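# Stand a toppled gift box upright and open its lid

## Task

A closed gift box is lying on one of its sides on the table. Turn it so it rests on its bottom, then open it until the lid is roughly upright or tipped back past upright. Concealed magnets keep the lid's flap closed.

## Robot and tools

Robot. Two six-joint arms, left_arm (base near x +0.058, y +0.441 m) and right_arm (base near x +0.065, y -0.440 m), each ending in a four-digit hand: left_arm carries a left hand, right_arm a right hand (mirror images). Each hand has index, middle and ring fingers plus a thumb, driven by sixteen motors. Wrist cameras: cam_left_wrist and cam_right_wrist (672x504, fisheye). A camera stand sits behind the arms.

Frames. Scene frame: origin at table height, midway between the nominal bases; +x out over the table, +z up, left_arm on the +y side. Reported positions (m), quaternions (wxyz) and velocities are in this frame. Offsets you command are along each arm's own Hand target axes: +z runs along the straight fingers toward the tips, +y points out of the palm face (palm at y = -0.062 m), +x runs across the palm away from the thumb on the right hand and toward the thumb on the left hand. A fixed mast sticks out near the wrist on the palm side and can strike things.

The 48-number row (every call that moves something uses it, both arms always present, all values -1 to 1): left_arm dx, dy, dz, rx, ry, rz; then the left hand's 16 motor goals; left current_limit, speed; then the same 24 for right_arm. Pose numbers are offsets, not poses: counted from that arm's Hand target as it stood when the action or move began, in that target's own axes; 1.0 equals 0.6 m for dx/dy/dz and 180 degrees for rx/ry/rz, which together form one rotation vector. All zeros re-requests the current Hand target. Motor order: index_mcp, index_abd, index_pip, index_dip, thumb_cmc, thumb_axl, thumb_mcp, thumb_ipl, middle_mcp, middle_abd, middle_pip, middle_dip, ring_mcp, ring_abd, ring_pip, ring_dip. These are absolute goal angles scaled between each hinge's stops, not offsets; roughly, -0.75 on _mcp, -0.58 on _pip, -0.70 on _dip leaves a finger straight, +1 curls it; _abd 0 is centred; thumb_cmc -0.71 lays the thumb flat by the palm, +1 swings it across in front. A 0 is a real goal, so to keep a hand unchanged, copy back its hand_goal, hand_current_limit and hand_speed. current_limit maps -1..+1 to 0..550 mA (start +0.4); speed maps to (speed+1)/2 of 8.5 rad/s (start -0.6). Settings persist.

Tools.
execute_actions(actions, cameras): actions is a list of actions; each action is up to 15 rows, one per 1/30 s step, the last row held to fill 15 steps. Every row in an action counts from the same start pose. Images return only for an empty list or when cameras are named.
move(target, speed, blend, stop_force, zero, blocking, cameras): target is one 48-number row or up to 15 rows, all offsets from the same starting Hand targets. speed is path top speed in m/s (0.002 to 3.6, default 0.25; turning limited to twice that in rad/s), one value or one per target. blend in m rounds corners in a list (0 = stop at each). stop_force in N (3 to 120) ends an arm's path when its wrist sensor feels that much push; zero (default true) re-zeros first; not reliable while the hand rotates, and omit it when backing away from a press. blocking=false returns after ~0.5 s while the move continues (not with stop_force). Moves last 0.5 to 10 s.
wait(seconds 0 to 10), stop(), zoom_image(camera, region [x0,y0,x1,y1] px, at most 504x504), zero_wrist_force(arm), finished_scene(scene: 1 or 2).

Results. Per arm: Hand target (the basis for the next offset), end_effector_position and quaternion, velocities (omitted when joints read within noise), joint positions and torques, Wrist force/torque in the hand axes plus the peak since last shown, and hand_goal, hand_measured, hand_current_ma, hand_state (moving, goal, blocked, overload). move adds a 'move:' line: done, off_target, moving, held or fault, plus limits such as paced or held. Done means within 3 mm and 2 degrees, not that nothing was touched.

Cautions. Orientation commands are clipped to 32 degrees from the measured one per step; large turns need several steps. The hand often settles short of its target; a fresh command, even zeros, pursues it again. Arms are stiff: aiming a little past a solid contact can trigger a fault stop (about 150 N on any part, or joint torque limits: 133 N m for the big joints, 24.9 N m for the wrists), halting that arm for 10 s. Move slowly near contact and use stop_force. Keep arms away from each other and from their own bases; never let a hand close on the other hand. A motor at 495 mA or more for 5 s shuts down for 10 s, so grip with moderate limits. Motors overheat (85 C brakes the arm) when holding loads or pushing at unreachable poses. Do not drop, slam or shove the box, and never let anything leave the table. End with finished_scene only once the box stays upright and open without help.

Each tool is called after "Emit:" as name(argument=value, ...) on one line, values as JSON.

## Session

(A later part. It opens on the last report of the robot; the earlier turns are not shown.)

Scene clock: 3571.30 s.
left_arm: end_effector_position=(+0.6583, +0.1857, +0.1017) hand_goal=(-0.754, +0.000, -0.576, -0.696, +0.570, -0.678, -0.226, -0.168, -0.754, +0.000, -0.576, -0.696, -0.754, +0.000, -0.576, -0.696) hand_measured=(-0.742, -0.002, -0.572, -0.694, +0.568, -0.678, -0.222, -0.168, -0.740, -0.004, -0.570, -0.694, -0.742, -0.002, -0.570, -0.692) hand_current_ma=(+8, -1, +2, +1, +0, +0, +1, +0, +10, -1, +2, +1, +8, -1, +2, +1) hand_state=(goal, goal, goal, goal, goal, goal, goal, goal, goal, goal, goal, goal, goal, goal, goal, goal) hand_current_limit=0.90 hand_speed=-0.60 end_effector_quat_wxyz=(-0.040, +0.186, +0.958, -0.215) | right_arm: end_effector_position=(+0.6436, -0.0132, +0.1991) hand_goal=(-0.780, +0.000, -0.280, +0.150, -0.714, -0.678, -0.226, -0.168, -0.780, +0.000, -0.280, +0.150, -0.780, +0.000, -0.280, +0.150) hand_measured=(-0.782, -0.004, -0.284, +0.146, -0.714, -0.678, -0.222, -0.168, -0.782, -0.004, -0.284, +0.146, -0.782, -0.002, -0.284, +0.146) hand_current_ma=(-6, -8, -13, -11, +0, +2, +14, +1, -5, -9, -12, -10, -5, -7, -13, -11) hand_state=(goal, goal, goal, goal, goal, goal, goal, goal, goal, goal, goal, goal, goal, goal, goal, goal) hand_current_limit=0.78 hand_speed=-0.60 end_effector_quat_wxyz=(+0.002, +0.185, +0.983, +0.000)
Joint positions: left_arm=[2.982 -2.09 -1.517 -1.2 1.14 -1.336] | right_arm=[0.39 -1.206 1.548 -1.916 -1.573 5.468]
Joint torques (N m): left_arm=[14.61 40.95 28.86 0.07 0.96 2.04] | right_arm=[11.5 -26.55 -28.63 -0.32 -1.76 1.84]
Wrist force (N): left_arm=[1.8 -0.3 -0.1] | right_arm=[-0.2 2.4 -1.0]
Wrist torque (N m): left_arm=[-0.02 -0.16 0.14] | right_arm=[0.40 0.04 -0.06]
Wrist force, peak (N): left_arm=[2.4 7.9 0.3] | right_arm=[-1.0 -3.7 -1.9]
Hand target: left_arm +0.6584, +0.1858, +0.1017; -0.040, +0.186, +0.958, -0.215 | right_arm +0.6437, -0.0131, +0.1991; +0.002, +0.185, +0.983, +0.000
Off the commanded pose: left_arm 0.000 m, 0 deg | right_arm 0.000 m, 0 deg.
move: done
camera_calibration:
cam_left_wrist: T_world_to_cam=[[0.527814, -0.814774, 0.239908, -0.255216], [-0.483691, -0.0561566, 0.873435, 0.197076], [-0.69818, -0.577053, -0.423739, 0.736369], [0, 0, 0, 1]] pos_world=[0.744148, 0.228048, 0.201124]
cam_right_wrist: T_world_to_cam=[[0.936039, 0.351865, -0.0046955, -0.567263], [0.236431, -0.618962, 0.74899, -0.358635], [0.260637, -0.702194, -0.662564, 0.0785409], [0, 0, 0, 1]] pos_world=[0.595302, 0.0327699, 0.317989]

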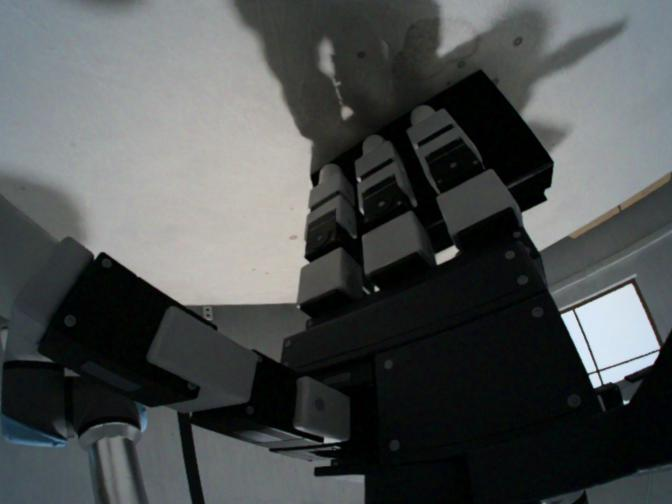

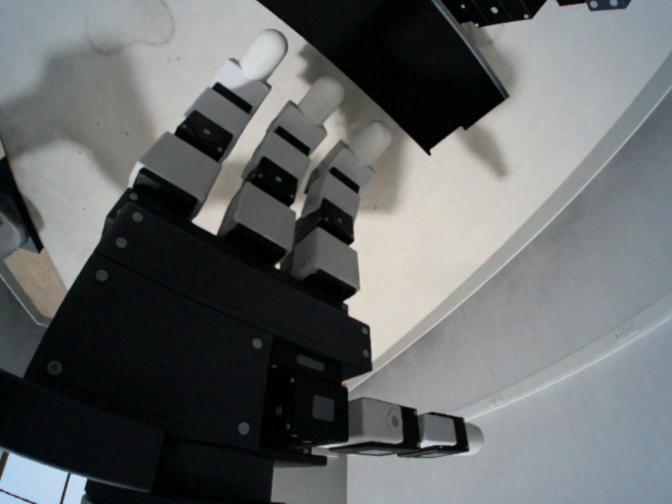

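Emit:
move(target=[[0,0.09,-0.11,0,0,0,-0.754,0,-0.576,-0.696,0.571,-0.678,-0.226,-0.168,-0.754,0,-0.576,-0.696,-0.754,0,-0.576,-0.696,0.9,-0.6, 0,-0.03,-0.09,0,0,0,-0.78,0,-0.28,0.15,-0.714,-0.678,-0.226,-0.168,-0.78,0,-0.28,0.15,-0.78,0,-0.28,0.15,0.78,-0.6],[0,0.09,-0.11,0,0,0,-0.754,0,-0.576,-0.696,0.571,-0.678,-0.226,-0.168,-0.754,0,-0.576,-0.696,-0.754,0,-0.576,-0.696,0.9,-0.6, 0,-0.03,-0.09,0,0,0,-0.52,0,-0.577,-0.696,-0.714,-0.678,-0.226,-0.168,-0.52,0,-0.577,-0.696,-0.52,0,-0.577,-0.696,0.78,-0.6],[0,0.09,-0.11,0,0,0,-0.754,0,-0.576,-0.696,0.571,-0.678,-0.226,-0.168,-0.754,0,-0.576,-0.696,-0.754,0,-0.576,-0.696,0.9,-0.6, 0,0.08,-0.075,0,0,0,-0.52,0,-0.577,-0.696,-0.714,-0.678,-0.226,-0.168,-0.52,0,-0.577,-0.696,-0.52,0,-0.577,-0.696,0.78,-0.6]], speed=0.12, cameras=["all"])

Scene clock: 3598.00 s.
left_arm: end_effector_position=(+0.6871, +0.2572, +0.1384) hand_goal=(-0.754, +0.000, -0.576, -0.696, +0.570, -0.678, -0.226, -0.168, -0.754, +0.000, -0.576, -0.696, -0.754, +0.000, -0.576, -0.696) hand_measured=(-0.744, -0.002, -0.572, -0.694, +0.568, -0.678, -0.222, -0.168, -0.740, -0.004, -0.572, -0.694, -0.744, -0.002, -0.570, -0.692) hand_current_ma=(+7, -1, +2, +1, +0, +0, +1, +0, +10, -1, +2, +1, +7, -1, +2, +1) hand_state=(goal, goal, goal, goal, goal, goal, goal, goal, goal, goal, goal, goal, goal, goal, goal, goal) hand_current_limit=0.90 hand_speed=-0.60 end_effector_quat_wxyz=(-0.040, +0.186, +0.958, -0.215) | right_arm: end_effector_position=(+0.6609, +0.0315, +0.2442) hand_goal=(-0.520, +0.000, -0.578, -0.696, -0.714, -0.678, -0.226, -0.168, -0.520, +0.000, -0.578, -0.696, -0.520, +0.000, -0.578, -0.696) hand_measured=(-0.526, -0.004, -0.576, -0.694, -0.714, -0.678, -0.222, -0.168, -0.524, -0.004, -0.576, -0.694, -0.524, -0.002, -0.576, -0.694) hand_current_ma=(-19, -8, +6, +8, +0, +2, +14, +1, -15, -8, +5, +7, -15, -7, +6, +8) hand_state=(goal, goal, goal, goal, goal, goal, goal, goal, goal, goal, goal, goal, goal, goal, goal, goal) hand_current_limit=0.78 hand_speed=-0.60 end_effector_quat_wxyz=(+0.002, +0.185, +0.983, +0.000)
Joint positions: left_arm=[3.094 -2.063 -1.443 -1.351 1.154 -1.214] | right_arm=[0.443 -1.141 1.335 -1.769 -1.573 5.521]
Joint torques (N m): left_arm=[14.28 39.38 30.64 -0.11 1.14 2.02] | right_arm=[11.97 -30.61 -28.38 -0.23 -2.22 1.79]
Wrist force (N): left_arm=[1.3 -0.4 0.1] | right_arm=[0.3 2.2 -0.7]
Wrist torque (N m): left_arm=[-0.05 -0.09 0.12] | right_arm=[0.37 -0.03 -0.01]
Wrist force, peak (N): left_arm=[1.8 -0.2 0.0] | right_arm=[-0.2 2.7 -0.9]
Hand target: left_arm +0.6871, +0.2572, +0.1384; -0.040, +0.186, +0.958, -0.215 | right_arm +0.6609, +0.0317, +0.2442; +0.002, +0.185, +0.983, +0.000
Off the commanded pose: left_arm 0.000 m, 0 deg | right_arm 0.000 m, 0 deg.
move: done
camera_calibration:
cam_left_wrist: T_world_to_cam=[[0.527761, -0.814792, 0.239965, -0.220878], [-0.483793, -0.056145, 0.87338, 0.183007], [-0.69815, -0.577029, -0.423822, 0.813206], [0, 0, 0, 1]] pos_world=[0.772848, 0.299548, 0.237823]
cam_right_wrist: T_world_to_cam=[[0.93603, 0.351889, -0.00467169, -0.598884], [0.236446, -0.619007, 0.748948, -0.368804], [0.260655, -0.702143, -0.662612, 0.13533], [0, 0, 0, 1]] pos_world=[0.612502, 0.0774699, 0.363089]

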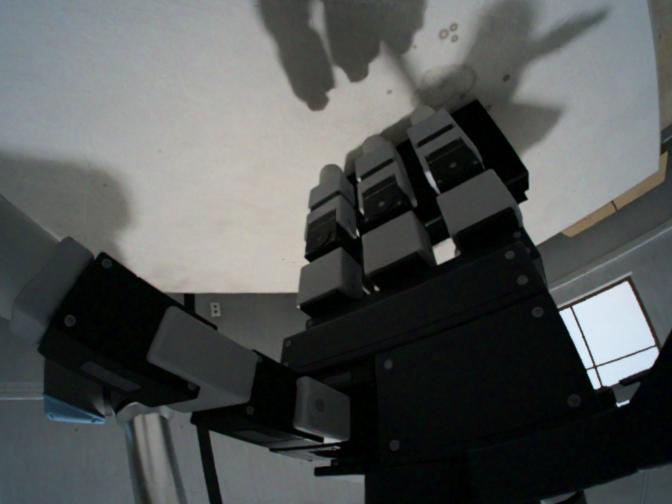

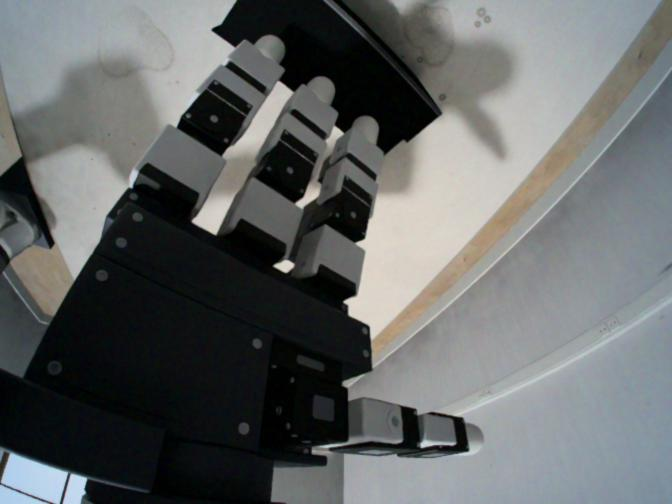

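Emit:
move(target=[[0,0,0,0,0,0,-0.754,0,-0.576,-0.696,0.571,-0.678,-0.226,-0.168,-0.754,0,-0.576,-0.696,-0.754,0,-0.576,-0.696,0.9,-0.6, 0,-0.008,0.08,0,0,0,-0.52,0,-0.577,-0.696,-0.714,-0.678,-0.226,-0.168,-0.52,0,-0.577,-0.696,-0.52,0,-0.577,-0.696,0.78,-0.6]], speed=0.03, stop_force=8, cameras=["cam_right_wrist"])

Emit:
zoom_image(camera="cam_right_wrist", region=[200, 0, 460, 195])

Scene clock: 3611.10 s.
left_arm: end_effector_position=(+0.6871, +0.2572, +0.1384) hand_goal=(-0.754, +0.000, -0.576, -0.696, +0.570, -0.678, -0.226, -0.168, -0.754, +0.000, -0.576, -0.696, -0.754, +0.000, -0.576, -0.696) hand_measured=(-0.744, -0.002, -0.572, -0.694, +0.568, -0.678, -0.222, -0.168, -0.740, -0.004, -0.572, -0.694, -0.744, -0.002, -0.570, -0.692) hand_current_ma=(+7, -1, +2, +1, +0, +0, +1, +0, +10, -1, +2, +1, +7, -1, +2, +1) hand_state=(goal, goal, goal, goal, goal, goal, goal, goal, goal, goal, goal, goal, goal, goal, goal, goal) hand_current_limit=0.90 hand_speed=-0.60 end_effector_quat_wxyz=(-0.040, +0.186, +0.958, -0.215) | right_arm: end_effector_position=(+0.6602, +0.0296, +0.2220) hand_goal=(-0.520, +0.000, -0.578, -0.696, -0.714, -0.678, -0.226, -0.168, -0.520, +0.000, -0.578, -0.696, -0.520, +0.000, -0.578, -0.696) hand_measured=(-0.522, +0.000, -0.578, -0.696, -0.714, -0.678, -0.222, -0.168, -0.522, +0.000, -0.578, -0.696, -0.520, +0.000, -0.578, -0.696) hand_current_ma=(-10, +0, +3, +3, +0, +2, +14, +1, -5, -1, +2, +1, -3, +0, +1, -1) hand_state=(goal, goal, goal, goal, goal, goal, goal, goal, goal, goal, goal, goal, goal, goal, goal, goal) hand_current_limit=0.78 hand_speed=-0.60 end_effector_quat_wxyz=(+0.002, +0.185, +0.983, +0.000)
Joint positions: left_arm=[3.094 -2.063 -1.443 -1.351 1.154 -1.214] | right_arm=[0.441 -1.134 1.382 -1.823 -1.573 5.519]
Joint torques (N m): left_arm=[14.51 39.02 30.07 -0.07 1.06 1.94] | right_arm=[12.25 -54.43 -26.92 0.2 2.74 1.42]
Wrist force (N): left_arm=[1.5 -0.4 0.2] | right_arm=[-0.3 -0.1 -7.3]
Wrist torque (N m): left_arm=[-0.06 -0.10 0.13] | right_arm=[0.83 0.23 -0.01]
Wrist force, peak (N): left_arm=[1.6 -0.4 0.1] | right_arm=[0.3 -8.7 -35.3]
Hand target: left_arm +0.6871, +0.2572, +0.1384; -0.040, +0.186, +0.958, -0.215 | right_arm +0.6602, +0.0296, +0.2220; +0.002, +0.185, +0.983, +0.000 (not the last commanded pose)
Off the commanded pose: left_arm 0.000 m, 0 deg | right_arm 0.026 m, 0 deg.
move: contact (right_arm)
camera_calibration:
cam_right_wrist: T_world_to_cam=[[0.936032, 0.351882, -0.0048535, -0.597602], [0.236559, -0.618934, 0.748973, -0.353346], [0.260546, -0.702211, -0.662583, 0.119597], [0, 0, 0, 1]] pos_world=[0.611802, 0.0755699, 0.340989]
Images, in order (width x height): cam_right_wrist 672x504.

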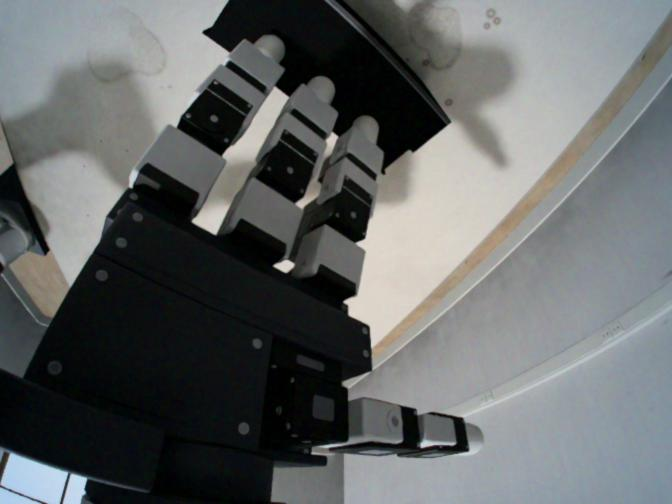

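Scaled by 1.938 from the camera's 672x504 image, which has a finer 960x720 frame.

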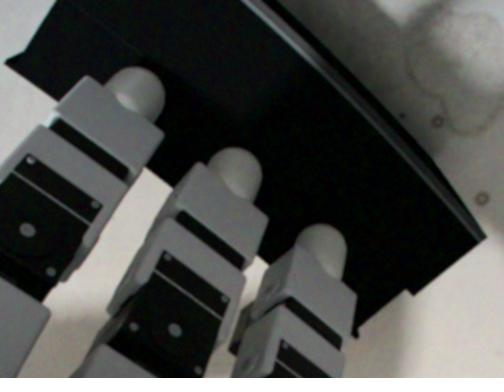

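Emit:
move(target=[[0,0,0,0,0,0,-0.754,0,-0.576,-0.696,0.571,-0.678,-0.226,-0.168,-0.754,0,-0.576,-0.696,-0.754,0,-0.576,-0.696,0.9,-0.6, 0,0.03,0.002,0,0,0,-0.52,0,-0.577,-0.696,-0.714,-0.678,-0.226,-0.168,-0.52,0,-0.577,-0.696,-0.52,0,-0.577,-0.696,0.78,-0.6]], speed=0.015, cameras=["all"])

Emit:
zoom_image(camera="cam_right_wrist", region=[200, 0, 460, 195])

Scene clock: 3621.57 s.
left_arm: end_effector_position=(+0.6871, +0.2572, +0.1384) hand_goal=(-0.754, +0.000, -0.576, -0.696, +0.570, -0.678, -0.226, -0.168, -0.754, +0.000, -0.576, -0.696, -0.754, +0.000, -0.576, -0.696) hand_measured=(-0.744, -0.002, -0.572, -0.694, +0.568, -0.678, -0.222, -0.168, -0.740, -0.004, -0.572, -0.694, -0.744, -0.002, -0.570, -0.692) hand_current_ma=(+7, -1, +2, +1, +0, +0, +1, +0, +10, -1, +2, +1, +7, -1, +2, +1) hand_state=(goal, goal, goal, goal, goal, goal, goal, goal, goal, goal, goal, goal, goal, goal, goal, goal) hand_current_limit=0.90 hand_speed=-0.60 end_effector_quat_wxyz=(-0.040, +0.186, +0.958, -0.215) | right_arm: end_effector_position=(+0.6632, +0.0374, +0.2237) hand_goal=(-0.520, +0.000, -0.578, -0.696, -0.714, -0.678, -0.226, -0.168, -0.520, +0.000, -0.578, -0.696, -0.520, +0.000, -0.578, -0.696) hand_measured=(-0.538, +0.002, -0.588, -0.702, -0.714, -0.678, -0.222, -0.168, -0.544, +0.004, -0.608, -0.722, -0.534, +0.004, -0.618, -0.730) hand_current_ma=(-70, +5, -35, -20, +0, +2, +14, +1, -96, +9, -115, -98, -55, +10, -158, -135) hand_state=(goal, goal, goal, goal, goal, goal, goal, goal, blocked, goal, blocked, blocked, goal, goal, blocked, blocked) hand_current_limit=0.78 hand_speed=-0.60 end_effector_quat_wxyz=(+0.004, +0.184, +0.983, +0.001)
Joint positions: left_arm=[3.094 -2.063 -1.443 -1.351 1.154 -1.214] | right_arm=[0.45 -1.12 1.359 -1.818 -1.573 5.526]
Joint torques (N m): left_arm=[13.98 39.2 29.41 0 0.93 1.96] | right_arm=[-0.64 -41.07 -19.46 -2.43 0.15 0.48]
Wrist force (N): left_arm=[1.4 -0.3 0.1] | right_arm=[0.3 -6.2 -25.6]
Wrist torque (N m): left_arm=[-0.04 -0.09 0.12] | right_arm=[2.34 1.33 -0.28]
Wrist force, peak (N): left_arm=[1.6 -0.5 0.2] | right_arm=[0.3 -36.3 -165.5]
Hand target: left_arm +0.6871, +0.2572, +0.1384; -0.040, +0.186, +0.958, -0.215 | right_arm +0.6632, +0.0374, +0.2237; +0.004, +0.184, +0.983, +0.001 (not the last commanded pose)
Off the commanded pose: left_arm 0.000 m, 0 deg | right_arm 0.010 m, 0 deg.
FORCE FAULT: contact force on the right arm reached its limit, and that arm stopped. The contact can be on any part of that arm, not only on its tool. That arm's remaining commands of this call were not run. That arm is still stopped at the end of this call. That arm stays stopped for about 9 more seconds. Until then a move that you send moves the other arm only, and its call returns only when the move has ended. Once the stop has ended, the next robot result says so. If the stop ends while you think or write, that arm runs what you send next, counted from a new Hand target: where the arm stands when the stop ends. While its stop runs, that arm, its gripper or tool too, takes no new command. Until it ends, the stop uses up actions while you think or wait. An arm that is not stopped still takes commands.
move: fault (right_arm)
camera_calibration:
cam_left_wrist: T_world_to_cam=[[0.527761, -0.814792, 0.239965, -0.220878], [-0.483793, -0.056145, 0.87338, 0.183007], [-0.69815, -0.577029, -0.423822, 0.813206], [0, 0, 0, 1]] pos_world=[0.772848, 0.299548, 0.237823]
cam_right_wrist: T_world_to_cam=[[0.935558, 0.353172, -0.000364125, -0.603927], [0.234253, -0.619768, 0.749008, -0.348944], [0.264303, -0.700826, -0.662561, 0.122775], [0, 0, 0, 1]] pos_world=[0.614301, 0.0830691, 0.342487]

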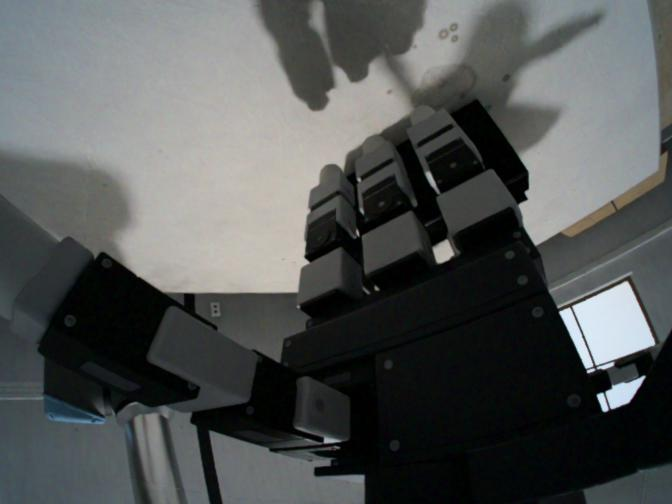

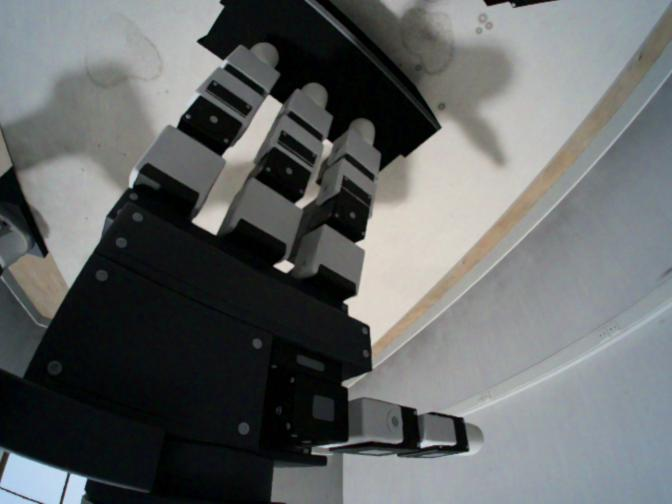

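Scaled by 1.938 from the camera's 672x504 image, which has a finer 960x720 frame.

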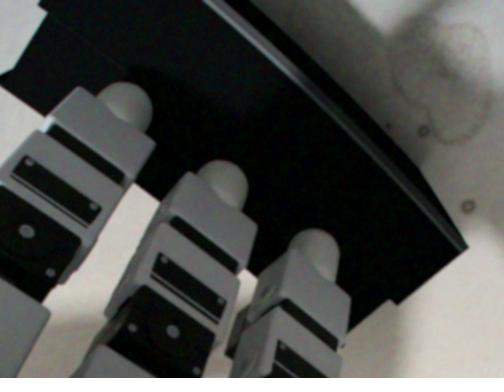

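Emit:
wait(seconds=6)

Emit:
move(target=[[0,0,0,0,0,0,-0.754,0,-0.576,-0.696,0.571,-0.678,-0.226,-0.168,-0.754,0,-0.576,-0.696,-0.754,0,-0.576,-0.696,0.9,-0.6, 0,0.025,-0.0078,0,0,0,-0.52,0,-0.577,-0.696,-0.714,-0.678,-0.226,-0.168,-0.52,0,-0.577,-0.696,-0.52,0,-0.577,-0.696,0.78,-0.6]], speed=0.01, stop_force=25, cameras=["cam_right_wrist"])

Emit:
zoom_image(camera="cam_right_wrist", region=[200, 0, 460, 195])

Scene clock: 3644.33 s.
left_arm: end_effector_position=(+0.6871, +0.2572, +0.1384) hand_goal=(-0.754, +0.000, -0.576, -0.696, +0.570, -0.678, -0.226, -0.168, -0.754, +0.000, -0.576, -0.696, -0.754, +0.000, -0.576, -0.696) hand_measured=(-0.744, -0.002, -0.572, -0.694, +0.568, -0.678, -0.222, -0.168, -0.740, -0.004, -0.572, -0.694, -0.744, -0.002, -0.570, -0.692) hand_current_ma=(+7, -1, +2, +1, +0, +0, +1, +0, +10, -1, +2, +1, +7, -1, +2, +1) hand_state=(goal, goal, goal, goal, goal, goal, goal, goal, goal, goal, goal, goal, goal, goal, goal, goal) hand_current_limit=0.90 hand_speed=-0.60 end_effector_quat_wxyz=(-0.040, +0.186, +0.958, -0.215) | right_arm: end_effector_position=(+0.6632, +0.0374, +0.2237) hand_goal=(-0.520, +0.000, -0.578, -0.696, -0.714, -0.678, -0.226, -0.168, -0.520, +0.000, -0.578, -0.696, -0.520, +0.000, -0.578, -0.696) hand_measured=(-0.538, +0.002, -0.588, -0.702, -0.714, -0.678, -0.222, -0.168, -0.544, +0.004, -0.608, -0.722, -0.534, +0.004, -0.618, -0.730) hand_current_ma=(-70, +5, -35, -20, +0, +2, +14, +1, -96, +9, -115, -98, -56, +10, -158, -135) hand_state=(goal, goal, goal, goal, goal, goal, goal, goal, blocked, goal, blocked, blocked, goal, goal, blocked, blocked) hand_current_limit=0.78 hand_speed=-0.60 end_effector_quat_wxyz=(+0.004, +0.184, +0.983, +0.001)
Joint positions: left_arm=[3.094 -2.063 -1.443 -1.351 1.154 -1.214] | right_arm=[0.45 -1.12 1.359 -1.818 -1.573 5.526]
Joint torques (N m): left_arm=[14.57 38.88 29.76 -0.13 0.91 1.74] | right_arm=[-0.64 -16.08 -8.42 -2.29 0.05 0.45]
Wrist force (N): left_arm=[1.3 -0.3 0.1] | right_arm=[0.5 -5.9 -24.8]
Wrist torque (N m): left_arm=[-0.05 -0.09 0.12] | right_arm=[2.28 1.28 -0.25]
Wrist force, peak (N): left_arm=[1.7 -0.5 0.2] | right_arm=[0.3 -6.2 -25.8]
Hand target: left_arm +0.6871, +0.2572, +0.1384; -0.040, +0.186, +0.958, -0.215 | right_arm +0.6632, +0.0374, +0.2237; +0.004, +0.184, +0.983, +0.001 (not the last commanded pose)
Off the commanded pose: left_arm 0.000 m, 0 deg | right_arm 0.010 m, 0 deg.
FORCE FAULT, CONTINUED: the right arm's stop, for the force fault that an earlier result reported, is over. The rest of the stop counts as 19 of the actions that you can send in this scene. During its stop the right arm's controller moved it back a little. That arm's target is now where it stood when the stop ended, not its last command. That arm accepts commands again.
wait: 6.00 s; at rest from the start

Scene clock: 3646.90 s.
left_arm: end_effector_position=(+0.6871, +0.2572, +0.1384) hand_goal=(-0.754, +0.000, -0.576, -0.696, +0.570, -0.678, -0.226, -0.168, -0.754, +0.000, -0.576, -0.696, -0.754, +0.000, -0.576, -0.696) hand_measured=(-0.744, -0.002, -0.572, -0.694, +0.568, -0.678, -0.222, -0.168, -0.740, -0.004, -0.572, -0.694, -0.744, -0.002, -0.570, -0.692) hand_current_ma=(+7, -1, +2, +1, +0, +0, +1, +0, +10, -1, +2, +1, +7, -1, +2, +1) hand_state=(goal, goal, goal, goal, goal, goal, goal, goal, goal, goal, goal, goal, goal, goal, goal, goal) hand_current_limit=0.90 hand_speed=-0.60 end_effector_quat_wxyz=(-0.040, +0.186, +0.958, -0.215) | right_arm: end_effector_position=(+0.6686, +0.0513, +0.2284) hand_goal=(-0.520, +0.000, -0.578, -0.696, -0.714, -0.678, -0.226, -0.168, -0.520, +0.000, -0.578, -0.696, -0.520, +0.000, -0.578, -0.696) hand_measured=(-0.526, +0.002, -0.582, -0.698, -0.714, -0.678, -0.222, -0.168, -0.526, +0.004, -0.582, -0.698, -0.526, +0.002, -0.582, -0.698) hand_current_ma=(-22, +4, -11, -9, +0, +2, +14, +1, -17, +9, -10, -9, -18, +7, -11, -9) hand_state=(goal, goal, goal, goal, goal, goal, goal, goal, goal, goal, goal, goal, goal, goal, goal, goal) hand_current_limit=0.78 hand_speed=-0.60 end_effector_quat_wxyz=(+0.004, +0.184, +0.983, +0.001)
Joint positions: left_arm=[3.094 -2.063 -1.443 -1.351 1.154 -1.214] | right_arm=[0.465 -1.092 1.304 -1.792 -1.574 5.541]
Joint torques (N m): left_arm=[13.77 38.82 29.5 -0.02 1.05 1.72] | right_arm=[11.81 -32.02 -28.95 -0.12 -1.79 1.75]
Wrist force (N): left_arm=[1.4 -0.3 0.2] | right_arm=[0.4 2.7 -1.0]
Wrist torque (N m): left_arm=[-0.04 -0.10 0.14] | right_arm=[0.49 -0.03 0.02]
Wrist force, peak (N): left_arm=[1.6 -0.5 0.3] | right_arm=[0.7 -6.2 -25.1]
Hand target: left_arm +0.6871, +0.2572, +0.1384; -0.040, +0.186, +0.958, -0.215 | right_arm +0.6686, +0.0513, +0.2284; +0.004, +0.184, +0.983, +0.001
Off the commanded pose: left_arm 0.000 m, 0 deg | right_arm 0.000 m, 0 deg.
move: done
camera_calibration:
cam_right_wrist: T_world_to_cam=[[0.935558, 0.353172, -0.000364125, -0.613922], [0.234253, -0.619768, 0.749008, -0.345052], [0.264303, -0.700826, -0.662561, 0.134273], [0, 0, 0, 1]] pos_world=[0.619701, 0.0970691, 0.347187]
Images, in order (width x height): cam_right_wrist 672x504.

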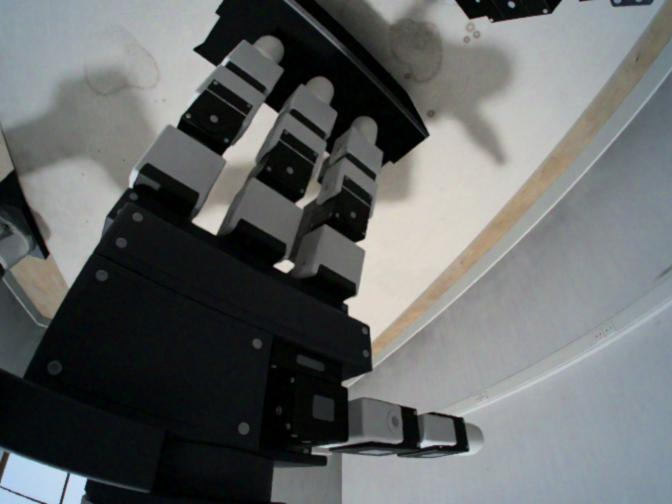

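Scaled by 1.938 from the camera's 672x504 image, which has a finer 960x720 frame.

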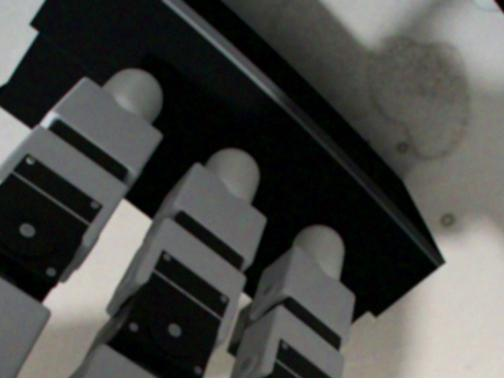

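Emit:
move(target=[[0,0,0,0,0,0,-0.754,0,-0.576,-0.696,0.571,-0.678,-0.226,-0.168,-0.754,0,-0.576,-0.696,-0.754,0,-0.576,-0.696,0.9,-0.6, 0,-0.027,-0.008,0,0,0,-0.52,0,-0.577,-0.696,-0.714,-0.678,-0.226,-0.168,-0.52,0,-0.577,-0.696,-0.52,0,-0.577,-0.696,0.78,-0.6]], speed=0.05)

Emit:
move(target=[[0,0,0,0,0,0,-0.754,0,-0.576,-0.696,0.571,-0.678,-0.226,-0.168,-0.754,0,-0.576,-0.696,-0.754,0,-0.576,-0.696,0.9,-0.6, 0,0,0.06,0,0,0,-0.52,0,-0.577,-0.696,-0.714,-0.678,-0.226,-0.168,-0.52,0,-0.577,-0.696,-0.52,0,-0.577,-0.696,0.78,-0.6]], speed=0.015, stop_force=8)

Emit:
move(target=[[0,0,0,0,0,0,-0.754,0,-0.576,-0.696,0.571,-0.678,-0.226,-0.168,-0.754,0,-0.576,-0.696,-0.754,0,-0.576,-0.696,0.9,-0.6, 0,0.03,-0.006,0,0,0,-0.52,0,-0.577,-0.696,-0.714,-0.678,-0.226,-0.168,-0.52,0,-0.577,-0.696,-0.52,0,-0.577,-0.696,0.78,-0.6]], speed=0.01, stop_force=12, cameras=["cam_right_wrist"])

Emit:
zoom_image(camera="cam_right_wrist", region=[200, 0, 460, 195])

Scene clock: 3664.40 s.
left_arm: end_effector_position=(+0.6871, +0.2572, +0.1384) hand_goal=(-0.754, +0.000, -0.576, -0.696, +0.570, -0.678, -0.226, -0.168, -0.754, +0.000, -0.576, -0.696, -0.754, +0.000, -0.576, -0.696) hand_measured=(-0.744, -0.002, -0.572, -0.694, +0.568, -0.678, -0.222, -0.168, -0.740, -0.004, -0.572, -0.694, -0.744, -0.002, -0.570, -0.692) hand_current_ma=(+7, -1, +2, +1, +0, +0, +1, +0, +10, -1, +2, +1, +7, -1, +2, +1) hand_state=(goal, goal, goal, goal, goal, goal, goal, goal, goal, goal, goal, goal, goal, goal, goal, goal) hand_current_limit=0.90 hand_speed=-0.60 end_effector_quat_wxyz=(-0.040, +0.186, +0.958, -0.215) | right_arm: end_effector_position=(+0.6627, +0.0364, +0.2331) hand_goal=(-0.520, +0.000, -0.578, -0.696, -0.714, -0.678, -0.226, -0.168, -0.520, +0.000, -0.578, -0.696, -0.520, +0.000, -0.578, -0.696) hand_measured=(-0.526, +0.002, -0.582, -0.698, -0.714, -0.678, -0.222, -0.168, -0.524, +0.004, -0.582, -0.698, -0.524, +0.002, -0.582, -0.698) hand_current_ma=(-20, +4, -11, -9, +0, +2, +14, +1, -16, +8, -9, -9, -16, +7, -11, -9) hand_state=(goal, goal, goal, goal, goal, goal, goal, goal, goal, goal, goal, goal, goal, goal, goal, goal) hand_current_limit=0.78 hand_speed=-0.60 end_effector_quat_wxyz=(+0.004, +0.184, +0.983, +0.001)
Joint positions: left_arm=[3.094 -2.063 -1.443 -1.351 1.154 -1.214] | right_arm=[0.449 -1.127 1.345 -1.797 -1.573 5.525]
Joint torques (N m): left_arm=[13.55 39.21 29.89 -0.01 1.01 1.74] | right_arm=[-13.32 -60.57 -16.78 -4.88 2.01 -0.6]
Wrist force (N): left_arm=[1.5 -0.4 0.2] | right_arm=[0.4 2.7 -0.7]
Wrist torque (N m): left_arm=[-0.06 -0.10 0.14] | right_arm=[0.44 -0.04 0.13]
Wrist force, peak (N): left_arm=[1.7 -0.5 0.2] | right_arm=[0.4 3.1 -1.0]
Hand target: left_arm +0.6871, +0.2572, +0.1384; -0.040, +0.186, +0.958, -0.215 | right_arm +0.6627, +0.0362, +0.2331; +0.004, +0.184, +0.983, +0.001
Off the commanded pose: left_arm 0.000 m, 0 deg | right_arm 0.000 m, 0 deg.
move: done

Scene clock: 3666.53 s.
left_arm: end_effector_position=(+0.6871, +0.2572, +0.1384) hand_goal=(-0.754, +0.000, -0.576, -0.696, +0.570, -0.678, -0.226, -0.168, -0.754, +0.000, -0.576, -0.696, -0.754, +0.000, -0.576, -0.696) hand_measured=(-0.744, -0.002, -0.572, -0.694, +0.568, -0.678, -0.222, -0.168, -0.740, -0.004, -0.572, -0.694, -0.744, -0.002, -0.570, -0.692) hand_current_ma=(+7, -1, +2, +1, +0, +0, +1, +0, +10, -1, +2, +1, +7, -1, +2, +1) hand_state=(goal, goal, goal, goal, goal, goal, goal, goal, goal, goal, goal, goal, goal, goal, goal, goal) hand_current_limit=0.90 hand_speed=-0.60 end_effector_quat_wxyz=(-0.040, +0.186, +0.958, -0.215) | right_arm: end_effector_position=(+0.6628, +0.0362, +0.2225) hand_goal=(-0.520, +0.000, -0.578, -0.696, -0.714, -0.678, -0.226, -0.168, -0.520, +0.000, -0.578, -0.696, -0.520, +0.000, -0.578, -0.696) hand_measured=(-0.526, +0.002, -0.582, -0.698, -0.714, -0.678, -0.222, -0.168, -0.524, +0.004, -0.582, -0.698, -0.524, +0.004, -0.582, -0.698) hand_current_ma=(-20, +5, -11, -9, +0, +2, +14, +1, -15, +10, -9, -9, -14, +9, -10, -9) hand_state=(goal, goal, goal, goal, goal, goal, goal, goal, goal, goal, goal, goal, goal, goal, goal, goal) hand_current_limit=0.78 hand_speed=-0.60 end_effector_quat_wxyz=(+0.004, +0.184, +0.983, +0.001)
Joint positions: left_arm=[3.094 -2.063 -1.443 -1.351 1.154 -1.214] | right_arm=[0.448 -1.121 1.365 -1.822 -1.573 5.525]
Joint torques (N m): left_arm=[14.15 38.7 29.86 -0.04 1.09 1.77] | right_arm=[-6.31 -53.91 -25.93 0.17 2.38 0.61]
Wrist force (N): left_arm=[1.3 -0.2 0.0] | right_arm=[0.4 0.1 -8.8]
Wrist torque (N m): left_arm=[-0.01 -0.08 0.12] | right_arm=[1.00 0.46 -0.02]
Wrist force, peak (N): left_arm=[1.6 -0.5 0.2] | right_arm=[1.2 -3.4 -20.2]
Hand target: left_arm +0.6871, +0.2572, +0.1384; -0.040, +0.186, +0.958, -0.215 | right_arm +0.6628, +0.0362, +0.2225; +0.004, +0.184, +0.983, +0.001 (not the last commanded pose)
Off the commanded pose: left_arm 0.000 m, 0 deg | right_arm 0.025 m, 0 deg.
move: contact (right_arm)

Scene clock: 3669.37 s.
left_arm: end_effector_position=(+0.6871, +0.2572, +0.1384) hand_goal=(-0.754, +0.000, -0.576, -0.696, +0.570, -0.678, -0.226, -0.168, -0.754, +0.000, -0.576, -0.696, -0.754, +0.000, -0.576, -0.696) hand_measured=(-0.744, -0.002, -0.572, -0.694, +0.568, -0.678, -0.222, -0.168, -0.740, -0.004, -0.572, -0.694, -0.744, -0.002, -0.570, -0.692) hand_current_ma=(+7, -1, +2, +1, +0, +0, +1, +0, +10, -1, +2, +1, +7, -1, +2, +1) hand_state=(goal, goal, goal, goal, goal, goal, goal, goal, goal, goal, goal, goal, goal, goal, goal, goal) hand_current_limit=0.90 hand_speed=-0.60 end_effector_quat_wxyz=(-0.040, +0.186, +0.958, -0.215) | right_arm: end_effector_position=(+0.6692, +0.0530, +0.2262) hand_goal=(-0.520, +0.000, -0.578, -0.696, -0.714, -0.678, -0.226, -0.168, -0.520, +0.000, -0.578, -0.696, -0.520, +0.000, -0.578, -0.696) hand_measured=(-0.526, +0.002, -0.582, -0.698, -0.714, -0.678, -0.222, -0.168, -0.526, +0.002, -0.582, -0.698, -0.526, +0.002, -0.582, -0.698) hand_current_ma=(-22, +5, -11, -9, +0, +2, +14, +1, -17, +8, -9, -9, -18, +7, -11, -9) hand_state=(goal, goal, goal, goal, goal, goal, goal, goal, goal, goal, goal, goal, goal, goal, goal, goal) hand_current_limit=0.78 hand_speed=-0.60 end_effector_quat_wxyz=(+0.004, +0.184, +0.983, +0.001)
Joint positions: left_arm=[3.094 -2.063 -1.443 -1.351 1.154 -1.214] | right_arm=[0.467 -1.087 1.303 -1.795 -1.574 5.543]
Joint torques (N m): left_arm=[13.71 39.27 29.42 0.09 1.18 1.67] | right_arm=[11.21 -32.39 -29.42 -0.11 -1.8 1.77]
Wrist force (N): left_arm=[1.4 -0.3 0.2] | right_arm=[0.5 2.8 -1.2]
Wrist torque (N m): left_arm=[-0.04 -0.10 0.13] | right_arm=[0.52 -0.04 0.03]
Wrist force, peak (N): left_arm=[1.6 -0.4 0.3] | right_arm=[0.4 -1.4 -8.9]
Hand target: left_arm +0.6871, +0.2572, +0.1384; -0.040, +0.186, +0.958, -0.215 | right_arm +0.6692, +0.0530, +0.2262; +0.004, +0.184, +0.983, +0.001
Off the commanded pose: left_arm 0.000 m, 0 deg | right_arm 0.000 m, 0 deg.
move: done
camera_calibration:
cam_right_wrist: T_world_to_cam=[[0.93555, 0.353195, -0.000340223, -0.615089], [0.234269, -0.619813, 0.748966, -0.342482], [0.26432, -0.700774, -0.662609, 0.133848], [0, 0, 0, 1]] pos_world=[0.620301, 0.0987691, 0.344988]
Images, in order (width x height): cam_right_wrist 672x504.

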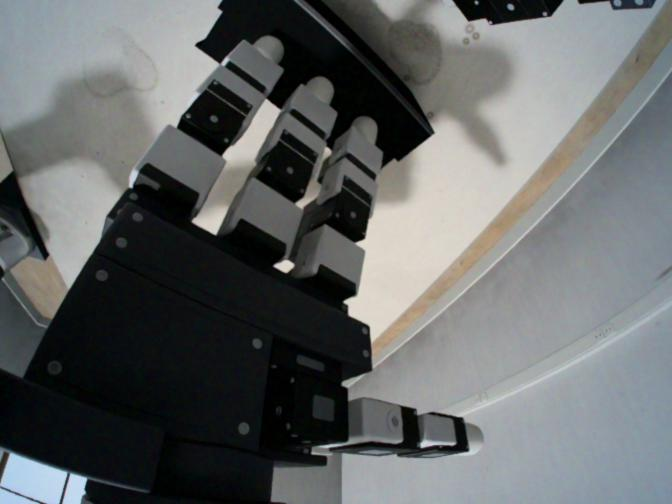

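Scaled by 1.938 from the camera's 672x504 image, which has a finer 960x720 frame.

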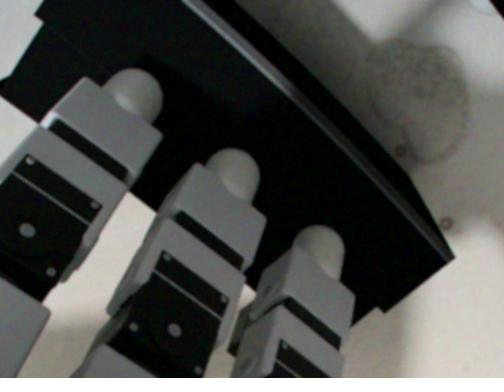

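Emit:
move(target=[[0,0,0,0,0,0,-0.754,0,-0.576,-0.696,0.571,-0.678,-0.226,-0.168,-0.754,0,-0.576,-0.696,-0.754,0,-0.576,-0.696,0.9,-0.6, 0,-0.024,-0.004,0,0,0,-0.52,0,-0.577,-0.696,-0.714,-0.678,-0.226,-0.168,-0.52,0,-0.577,-0.696,-0.52,0,-0.577,-0.696,0.78,-0.6]], speed=0.05)

Emit:
move(target=[[0,0,0,0,0,0,-0.754,0,-0.576,-0.696,0.571,-0.678,-0.226,-0.168,-0.754,0,-0.576,-0.696,-0.754,0,-0.576,-0.696,0.9,-0.6, 0,0,0.06,0,0,0,-0.52,0,-0.577,-0.696,-0.714,-0.678,-0.226,-0.168,-0.52,0,-0.577,-0.696,-0.52,0,-0.577,-0.696,0.78,-0.6]], speed=0.01, stop_force=4)

Emit:
move(target=[[0,0,0,0,0,0,-0.754,0,-0.576,-0.696,0.571,-0.678,-0.226,-0.168,-0.754,0,-0.576,-0.696,-0.754,0,-0.576,-0.696,0.9,-0.6, 0,0.05,-0.002,0,0,0,-0.52,0,-0.577,-0.696,-0.714,-0.678,-0.226,-0.168,-0.52,0,-0.577,-0.696,-0.52,0,-0.577,-0.696,0.78,-0.6]], speed=0.01, stop_force=10, cameras=["cam_right_wrist"])

Emit:
zoom_image(camera="cam_right_wrist", region=[200, 0, 460, 195])

Scene clock: 3687.53 s.
left_arm: end_effector_position=(+0.6871, +0.2572, +0.1384) hand_goal=(-0.754, +0.000, -0.576, -0.696, +0.570, -0.678, -0.226, -0.168, -0.754, +0.000, -0.576, -0.696, -0.754, +0.000, -0.576, -0.696) hand_measured=(-0.744, -0.002, -0.572, -0.694, +0.568, -0.678, -0.222, -0.168, -0.740, -0.004, -0.572, -0.694, -0.744, -0.002, -0.570, -0.692) hand_current_ma=(+7, -1, +2, +1, +0, +0, +1, +0, +10, -1, +2, +1, +7, -1, +2, +1) hand_state=(goal, goal, goal, goal, goal, goal, goal, goal, goal, goal, goal, goal, goal, goal, goal, goal) hand_current_limit=0.90 hand_speed=-0.60 end_effector_quat_wxyz=(-0.040, +0.186, +0.958, -0.215) | right_arm: end_effector_position=(+0.6641, +0.0397, +0.2285) hand_goal=(-0.520, +0.000, -0.578, -0.696, -0.714, -0.678, -0.226, -0.168, -0.520, +0.000, -0.578, -0.696, -0.520, +0.000, -0.578, -0.696) hand_measured=(-0.526, +0.002, -0.582, -0.698, -0.714, -0.678, -0.222, -0.168, -0.524, +0.002, -0.582, -0.698, -0.524, +0.002, -0.582, -0.698) hand_current_ma=(-20, +5, -11, -9, +0, +2, +14, +1, -16, +8, -9, -9, -17, +7, -11, -9) hand_state=(goal, goal, goal, goal, goal, goal, goal, goal, goal, goal, goal, goal, goal, goal, goal, goal) hand_current_limit=0.78 hand_speed=-0.60 end_effector_quat_wxyz=(+0.004, +0.184, +0.983, +0.001) end_effector_velocity=(-0.001, -0.002, +0.000) end_effector_angular_velocity=(+0.000, +0.001, +0.000)
Joint positions: left_arm=[3.094 -2.063 -1.443 -1.351 1.154 -1.214] | right_arm=[0.452 -1.117 1.343 -1.804 -1.574 5.529]
Joint velocities: left_arm=[within noise] | right_arm=[-0.002 -0.003 0.005 0 0 -0.002]
Joint torques (N m): left_arm=[14.1 38.64 29.82 0.02 0.99 1.8] | right_arm=[-13.23 -59.89 -17.26 -4.84 1.92 -0.82]
Wrist force (N): left_arm=[1.3 -0.6 0.1] | right_arm=[0.3 3.0 -0.7]
Wrist torque (N m): left_arm=[-0.07 -0.08 0.13] | right_arm=[0.48 -0.03 0.12]
Wrist force, peak (N): left_arm=[1.6 -0.5 0.2] | right_arm=[0.8 3.1 -1.1]
Hand target: left_arm +0.6871, +0.2572, +0.1384; -0.040, +0.186, +0.958, -0.215 | right_arm +0.6640, +0.0396, +0.2285; +0.004, +0.184, +0.983, +0.001
Off the commanded pose: left_arm 0.000 m, 0 deg | right_arm 0.000 m, 0 deg.
move: done

Scene clock: 3689.67 s.
left_arm: end_effector_position=(+0.6871, +0.2572, +0.1384) hand_goal=(-0.754, +0.000, -0.576, -0.696, +0.570, -0.678, -0.226, -0.168, -0.754, +0.000, -0.576, -0.696, -0.754, +0.000, -0.576, -0.696) hand_measured=(-0.744, -0.002, -0.572, -0.694, +0.568, -0.678, -0.222, -0.168, -0.740, -0.004, -0.572, -0.694, -0.744, -0.002, -0.570, -0.692) hand_current_ma=(+7, -1, +2, +1, +0, +0, +1, +0, +10, -1, +2, +1, +7, -1, +2, +1) hand_state=(goal, goal, goal, goal, goal, goal, goal, goal, goal, goal, goal, goal, goal, goal, goal, goal) hand_current_limit=0.90 hand_speed=-0.60 end_effector_quat_wxyz=(-0.040, +0.186, +0.958, -0.215) | right_arm: end_effector_position=(+0.6641, +0.0396, +0.2227) hand_goal=(-0.520, +0.000, -0.578, -0.696, -0.714, -0.678, -0.226, -0.168, -0.520, +0.000, -0.578, -0.696, -0.520, +0.000, -0.578, -0.696) hand_measured=(-0.526, +0.002, -0.582, -0.698, -0.714, -0.678, -0.222, -0.168, -0.524, +0.002, -0.582, -0.698, -0.524, +0.002, -0.582, -0.698) hand_current_ma=(-20, +5, -11, -9, +0, +2, +14, +1, -16, +8, -9, -9, -15, +7, -11, -9) hand_state=(goal, goal, goal, goal, goal, goal, goal, goal, goal, goal, goal, goal, goal, goal, goal, goal) hand_current_limit=0.78 hand_speed=-0.60 end_effector_quat_wxyz=(+0.004, +0.184, +0.983, +0.001)
Joint positions: left_arm=[3.094 -2.063 -1.443 -1.351 1.154 -1.214] | right_arm=[0.452 -1.114 1.353 -1.818 -1.573 5.529]
Joint torques (N m): left_arm=[13.62 38.02 29.27 0.13 0.92 1.74] | right_arm=[-8.61 -56.62 -27.89 -0.15 2.02 0.35]
Wrist force (N): left_arm=[1.2 -0.3 0.0] | right_arm=[0.5 1.0 -6.0]
Wrist torque (N m): left_arm=[-0.02 -0.07 0.11] | right_arm=[0.80 0.33 0.03]
Wrist force, peak (N): left_arm=[1.6 -0.3 0.1] | right_arm=[0.9 -0.7 -12.0]
Hand target: left_arm +0.6871, +0.2572, +0.1384; -0.040, +0.186, +0.958, -0.215 | right_arm +0.6641, +0.0396, +0.2227; +0.004, +0.184, +0.983, +0.001 (not the last commanded pose)
Off the commanded pose: left_arm 0.000 m, 0 deg | right_arm 0.030 m, 0 deg.
move: contact (right_arm)

Scene clock: 3691.83 s.
left_arm: end_effector_position=(+0.6871, +0.2572, +0.1384) hand_goal=(-0.754, +0.000, -0.576, -0.696, +0.570, -0.678, -0.226, -0.168, -0.754, +0.000, -0.576, -0.696, -0.754, +0.000, -0.576, -0.696) hand_measured=(-0.744, -0.002, -0.572, -0.694, +0.568, -0.678, -0.222, -0.168, -0.740, -0.004, -0.572, -0.694, -0.744, -0.002, -0.570, -0.692) hand_current_ma=(+7, -1, +2, +1, +0, +0, +1, +0, +10, -1, +2, +1, +7, -1, +2, +1) hand_state=(goal, goal, goal, goal, goal, goal, goal, goal, goal, goal, goal, goal, goal, goal, goal, goal) hand_current_limit=0.90 hand_speed=-0.60 end_effector_quat_wxyz=(-0.040, +0.186, +0.958, -0.215) | right_arm: end_effector_position=(+0.6671, +0.0476, +0.2232) hand_goal=(-0.520, +0.000, -0.578, -0.696, -0.714, -0.678, -0.226, -0.168, -0.520, +0.000, -0.578, -0.696, -0.520, +0.000, -0.578, -0.696) hand_measured=(-0.540, +0.002, -0.588, -0.700, -0.714, -0.678, -0.222, -0.168, -0.536, +0.002, -0.586, -0.700, -0.546, +0.004, -0.612, -0.722) hand_current_ma=(-81, +3, -35, -12, +0, +2, +14, +1, -62, +6, -30, -11, -107, +12, -137, -97) hand_state=(blocked, goal, goal, goal, goal, goal, goal, goal, goal, goal, goal, goal, blocked, goal, blocked, blocked) hand_current_limit=0.78 hand_speed=-0.60 end_effector_quat_wxyz=(+0.004, +0.184, +0.983, +0.001)
Joint positions: left_arm=[3.094 -2.063 -1.443 -1.351 1.154 -1.214] | right_arm=[0.461 -1.097 1.327 -1.809 -1.573 5.537]
Joint torques (N m): left_arm=[13.8 39.24 29.87 0.03 1.12 1.67] | right_arm=[-10.89 -32.55 -2.85 -3.71 -0.56 -0.37]
Wrist force (N): left_arm=[1.4 -0.4 0.2] | right_arm=[1.0 -8.4 -39.6]
Wrist torque (N m): left_arm=[-0.06 -0.09 0.13] | right_arm=[3.36 2.36 -0.52]
Wrist force, peak (N): left_arm=[1.6 -0.2 0.3] | right_arm=[0.3 -11.0 -44.9]
Hand target: left_arm +0.6871, +0.2572, +0.1384; -0.040, +0.186, +0.958, -0.215 | right_arm +0.6671, +0.0476, +0.2232; +0.004, +0.184, +0.983, +0.001 (not the last commanded pose)
Off the commanded pose: left_arm 0.000 m, 0 deg | right_arm 0.021 m, 0 deg.
move: contact (right_arm)
camera_calibration:
cam_right_wrist: T_world_to_cam=[[0.935569, 0.353143, -0.0000890875, -0.611276], [0.234088, -0.619971, 0.748892, -0.343001], [0.264411, -0.700661, -0.662692, 0.128524], [0, 0, 0, 1]] pos_world=[0.618201, 0.0932692, 0.341988]
Images, in order (width x height): cam_right_wrist 672x504.

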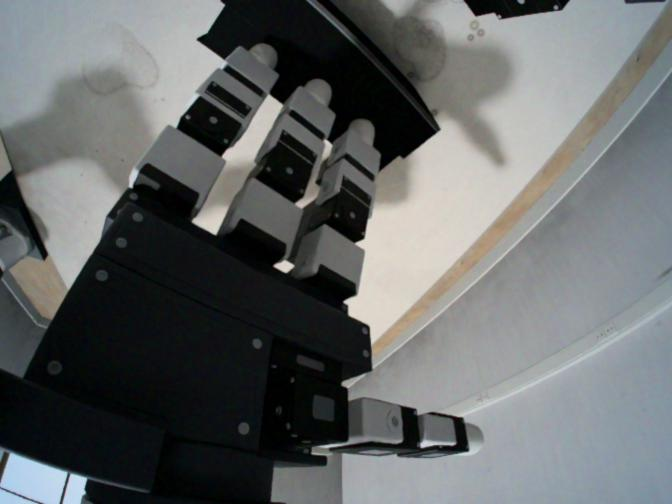

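Scaled by 1.938 from the camera's 672x504 image, which has a finer 960x720 frame.

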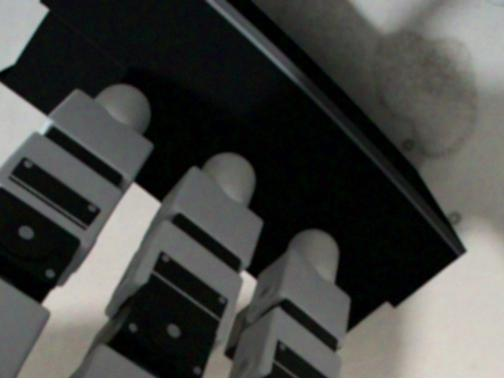

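Emit:
move(target=[[0,0,0,0,0,0,-0.754,0,-0.576,-0.696,0.571,-0.678,-0.226,-0.168,-0.754,0,-0.576,-0.696,-0.754,0,-0.576,-0.696,0.9,-0.6, 0,0.02,-0.004,0,0,0,-0.5,0,-0.577,-0.696,-0.714,-0.678,-0.226,-0.168,-0.5,0,-0.577,-0.696,-0.5,0,-0.577,-0.696,0.78,-0.6]], speed=0.008, stop_force=20, cameras=["cam_right_wrist"])

Emit:
zoom_image(camera="cam_right_wrist", region=[200, 0, 460, 195])

Scene clock: 3701.50 s.
left_arm: end_effector_position=(+0.6871, +0.2572, +0.1384) hand_goal=(-0.754, +0.000, -0.576, -0.696, +0.570, -0.678, -0.226, -0.168, -0.754, +0.000, -0.576, -0.696, -0.754, +0.000, -0.576, -0.696) hand_measured=(-0.744, -0.002, -0.572, -0.694, +0.568, -0.678, -0.222, -0.168, -0.740, -0.004, -0.572, -0.694, -0.744, -0.002, -0.570, -0.692) hand_current_ma=(+7, -1, +2, +1, +0, +0, +1, +0, +10, -1, +2, +1, +7, -1, +2, +1) hand_state=(goal, goal, goal, goal, goal, goal, goal, goal, goal, goal, goal, goal, goal, goal, goal, goal) hand_current_limit=0.90 hand_speed=-0.60 end_effector_quat_wxyz=(-0.040, +0.186, +0.958, -0.215) | right_arm: end_effector_position=(+0.6715, +0.0587, +0.2256) hand_goal=(-0.500, +0.000, -0.578, -0.696, -0.714, -0.678, -0.226, -0.168, -0.500, +0.000, -0.578, -0.696, -0.500, +0.000, -0.578, -0.696) hand_measured=(-0.506, +0.002, -0.582, -0.698, -0.714, -0.678, -0.222, -0.168, -0.506, +0.002, -0.582, -0.698, -0.506, +0.002, -0.582, -0.698) hand_current_ma=(-24, +4, -11, -9, +0, +2, +14, +1, -19, +6, -10, -9, -19, +7, -12, -9) hand_state=(goal, goal, goal, goal, goal, goal, goal, goal, goal, goal, goal, goal, goal, goal, goal, goal) hand_current_limit=0.78 hand_speed=-0.60 end_effector_quat_wxyz=(+0.004, +0.184, +0.983, +0.001)
Joint positions: left_arm=[3.094 -2.063 -1.443 -1.351 1.154 -1.214] | right_arm=[0.473 -1.074 1.285 -1.79 -1.574 5.549]
Joint torques (N m): left_arm=[14.32 38.78 29.2 0.04 0.93 1.69] | right_arm=[11.13 -33.24 -29.21 -0.17 -1.36 1.69]
Wrist force (N): left_arm=[1.5 -0.2 0.0] | right_arm=[0.0 2.9 -1.9]
Wrist torque (N m): left_arm=[-0.01 -0.11 0.14] | right_arm=[0.61 0.04 0.00]
Wrist force, peak (N): left_arm=[1.6 -0.4 0.3] | right_arm=[0.4 -15.0 -41.0]
Hand target: left_arm +0.6871, +0.2572, +0.1384; -0.040, +0.186, +0.958, -0.215 | right_arm +0.6715, +0.0587, +0.2256; +0.004, +0.184, +0.983, +0.001
Off the commanded pose: left_arm 0.000 m, 0 deg | right_arm 0.000 m, 0 deg.
move: done
camera_calibration:
cam_right_wrist: T_world_to_cam=[[0.935578, 0.353121, -0.0000633398, -0.619231], [0.234055, -0.619983, 0.748892, -0.338976], [0.26441, -0.700661, -0.662692, 0.136821], [0, 0, 0, 1]] pos_world=[0.622501, 0.104369, 0.344488]
Images, in order (width x height): cam_right_wrist 672x504.

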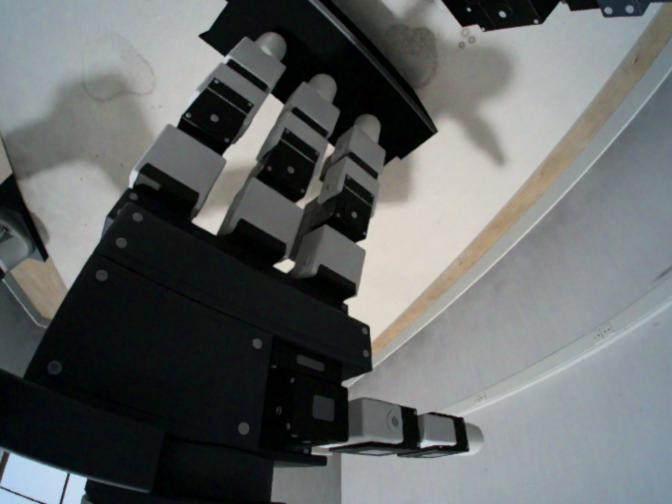

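Scaled by 1.938 from the camera's 672x504 image, which has a finer 960x720 frame.

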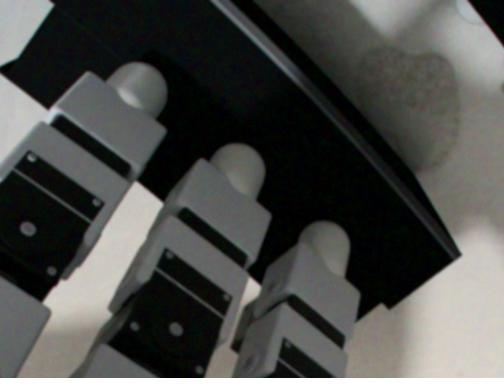

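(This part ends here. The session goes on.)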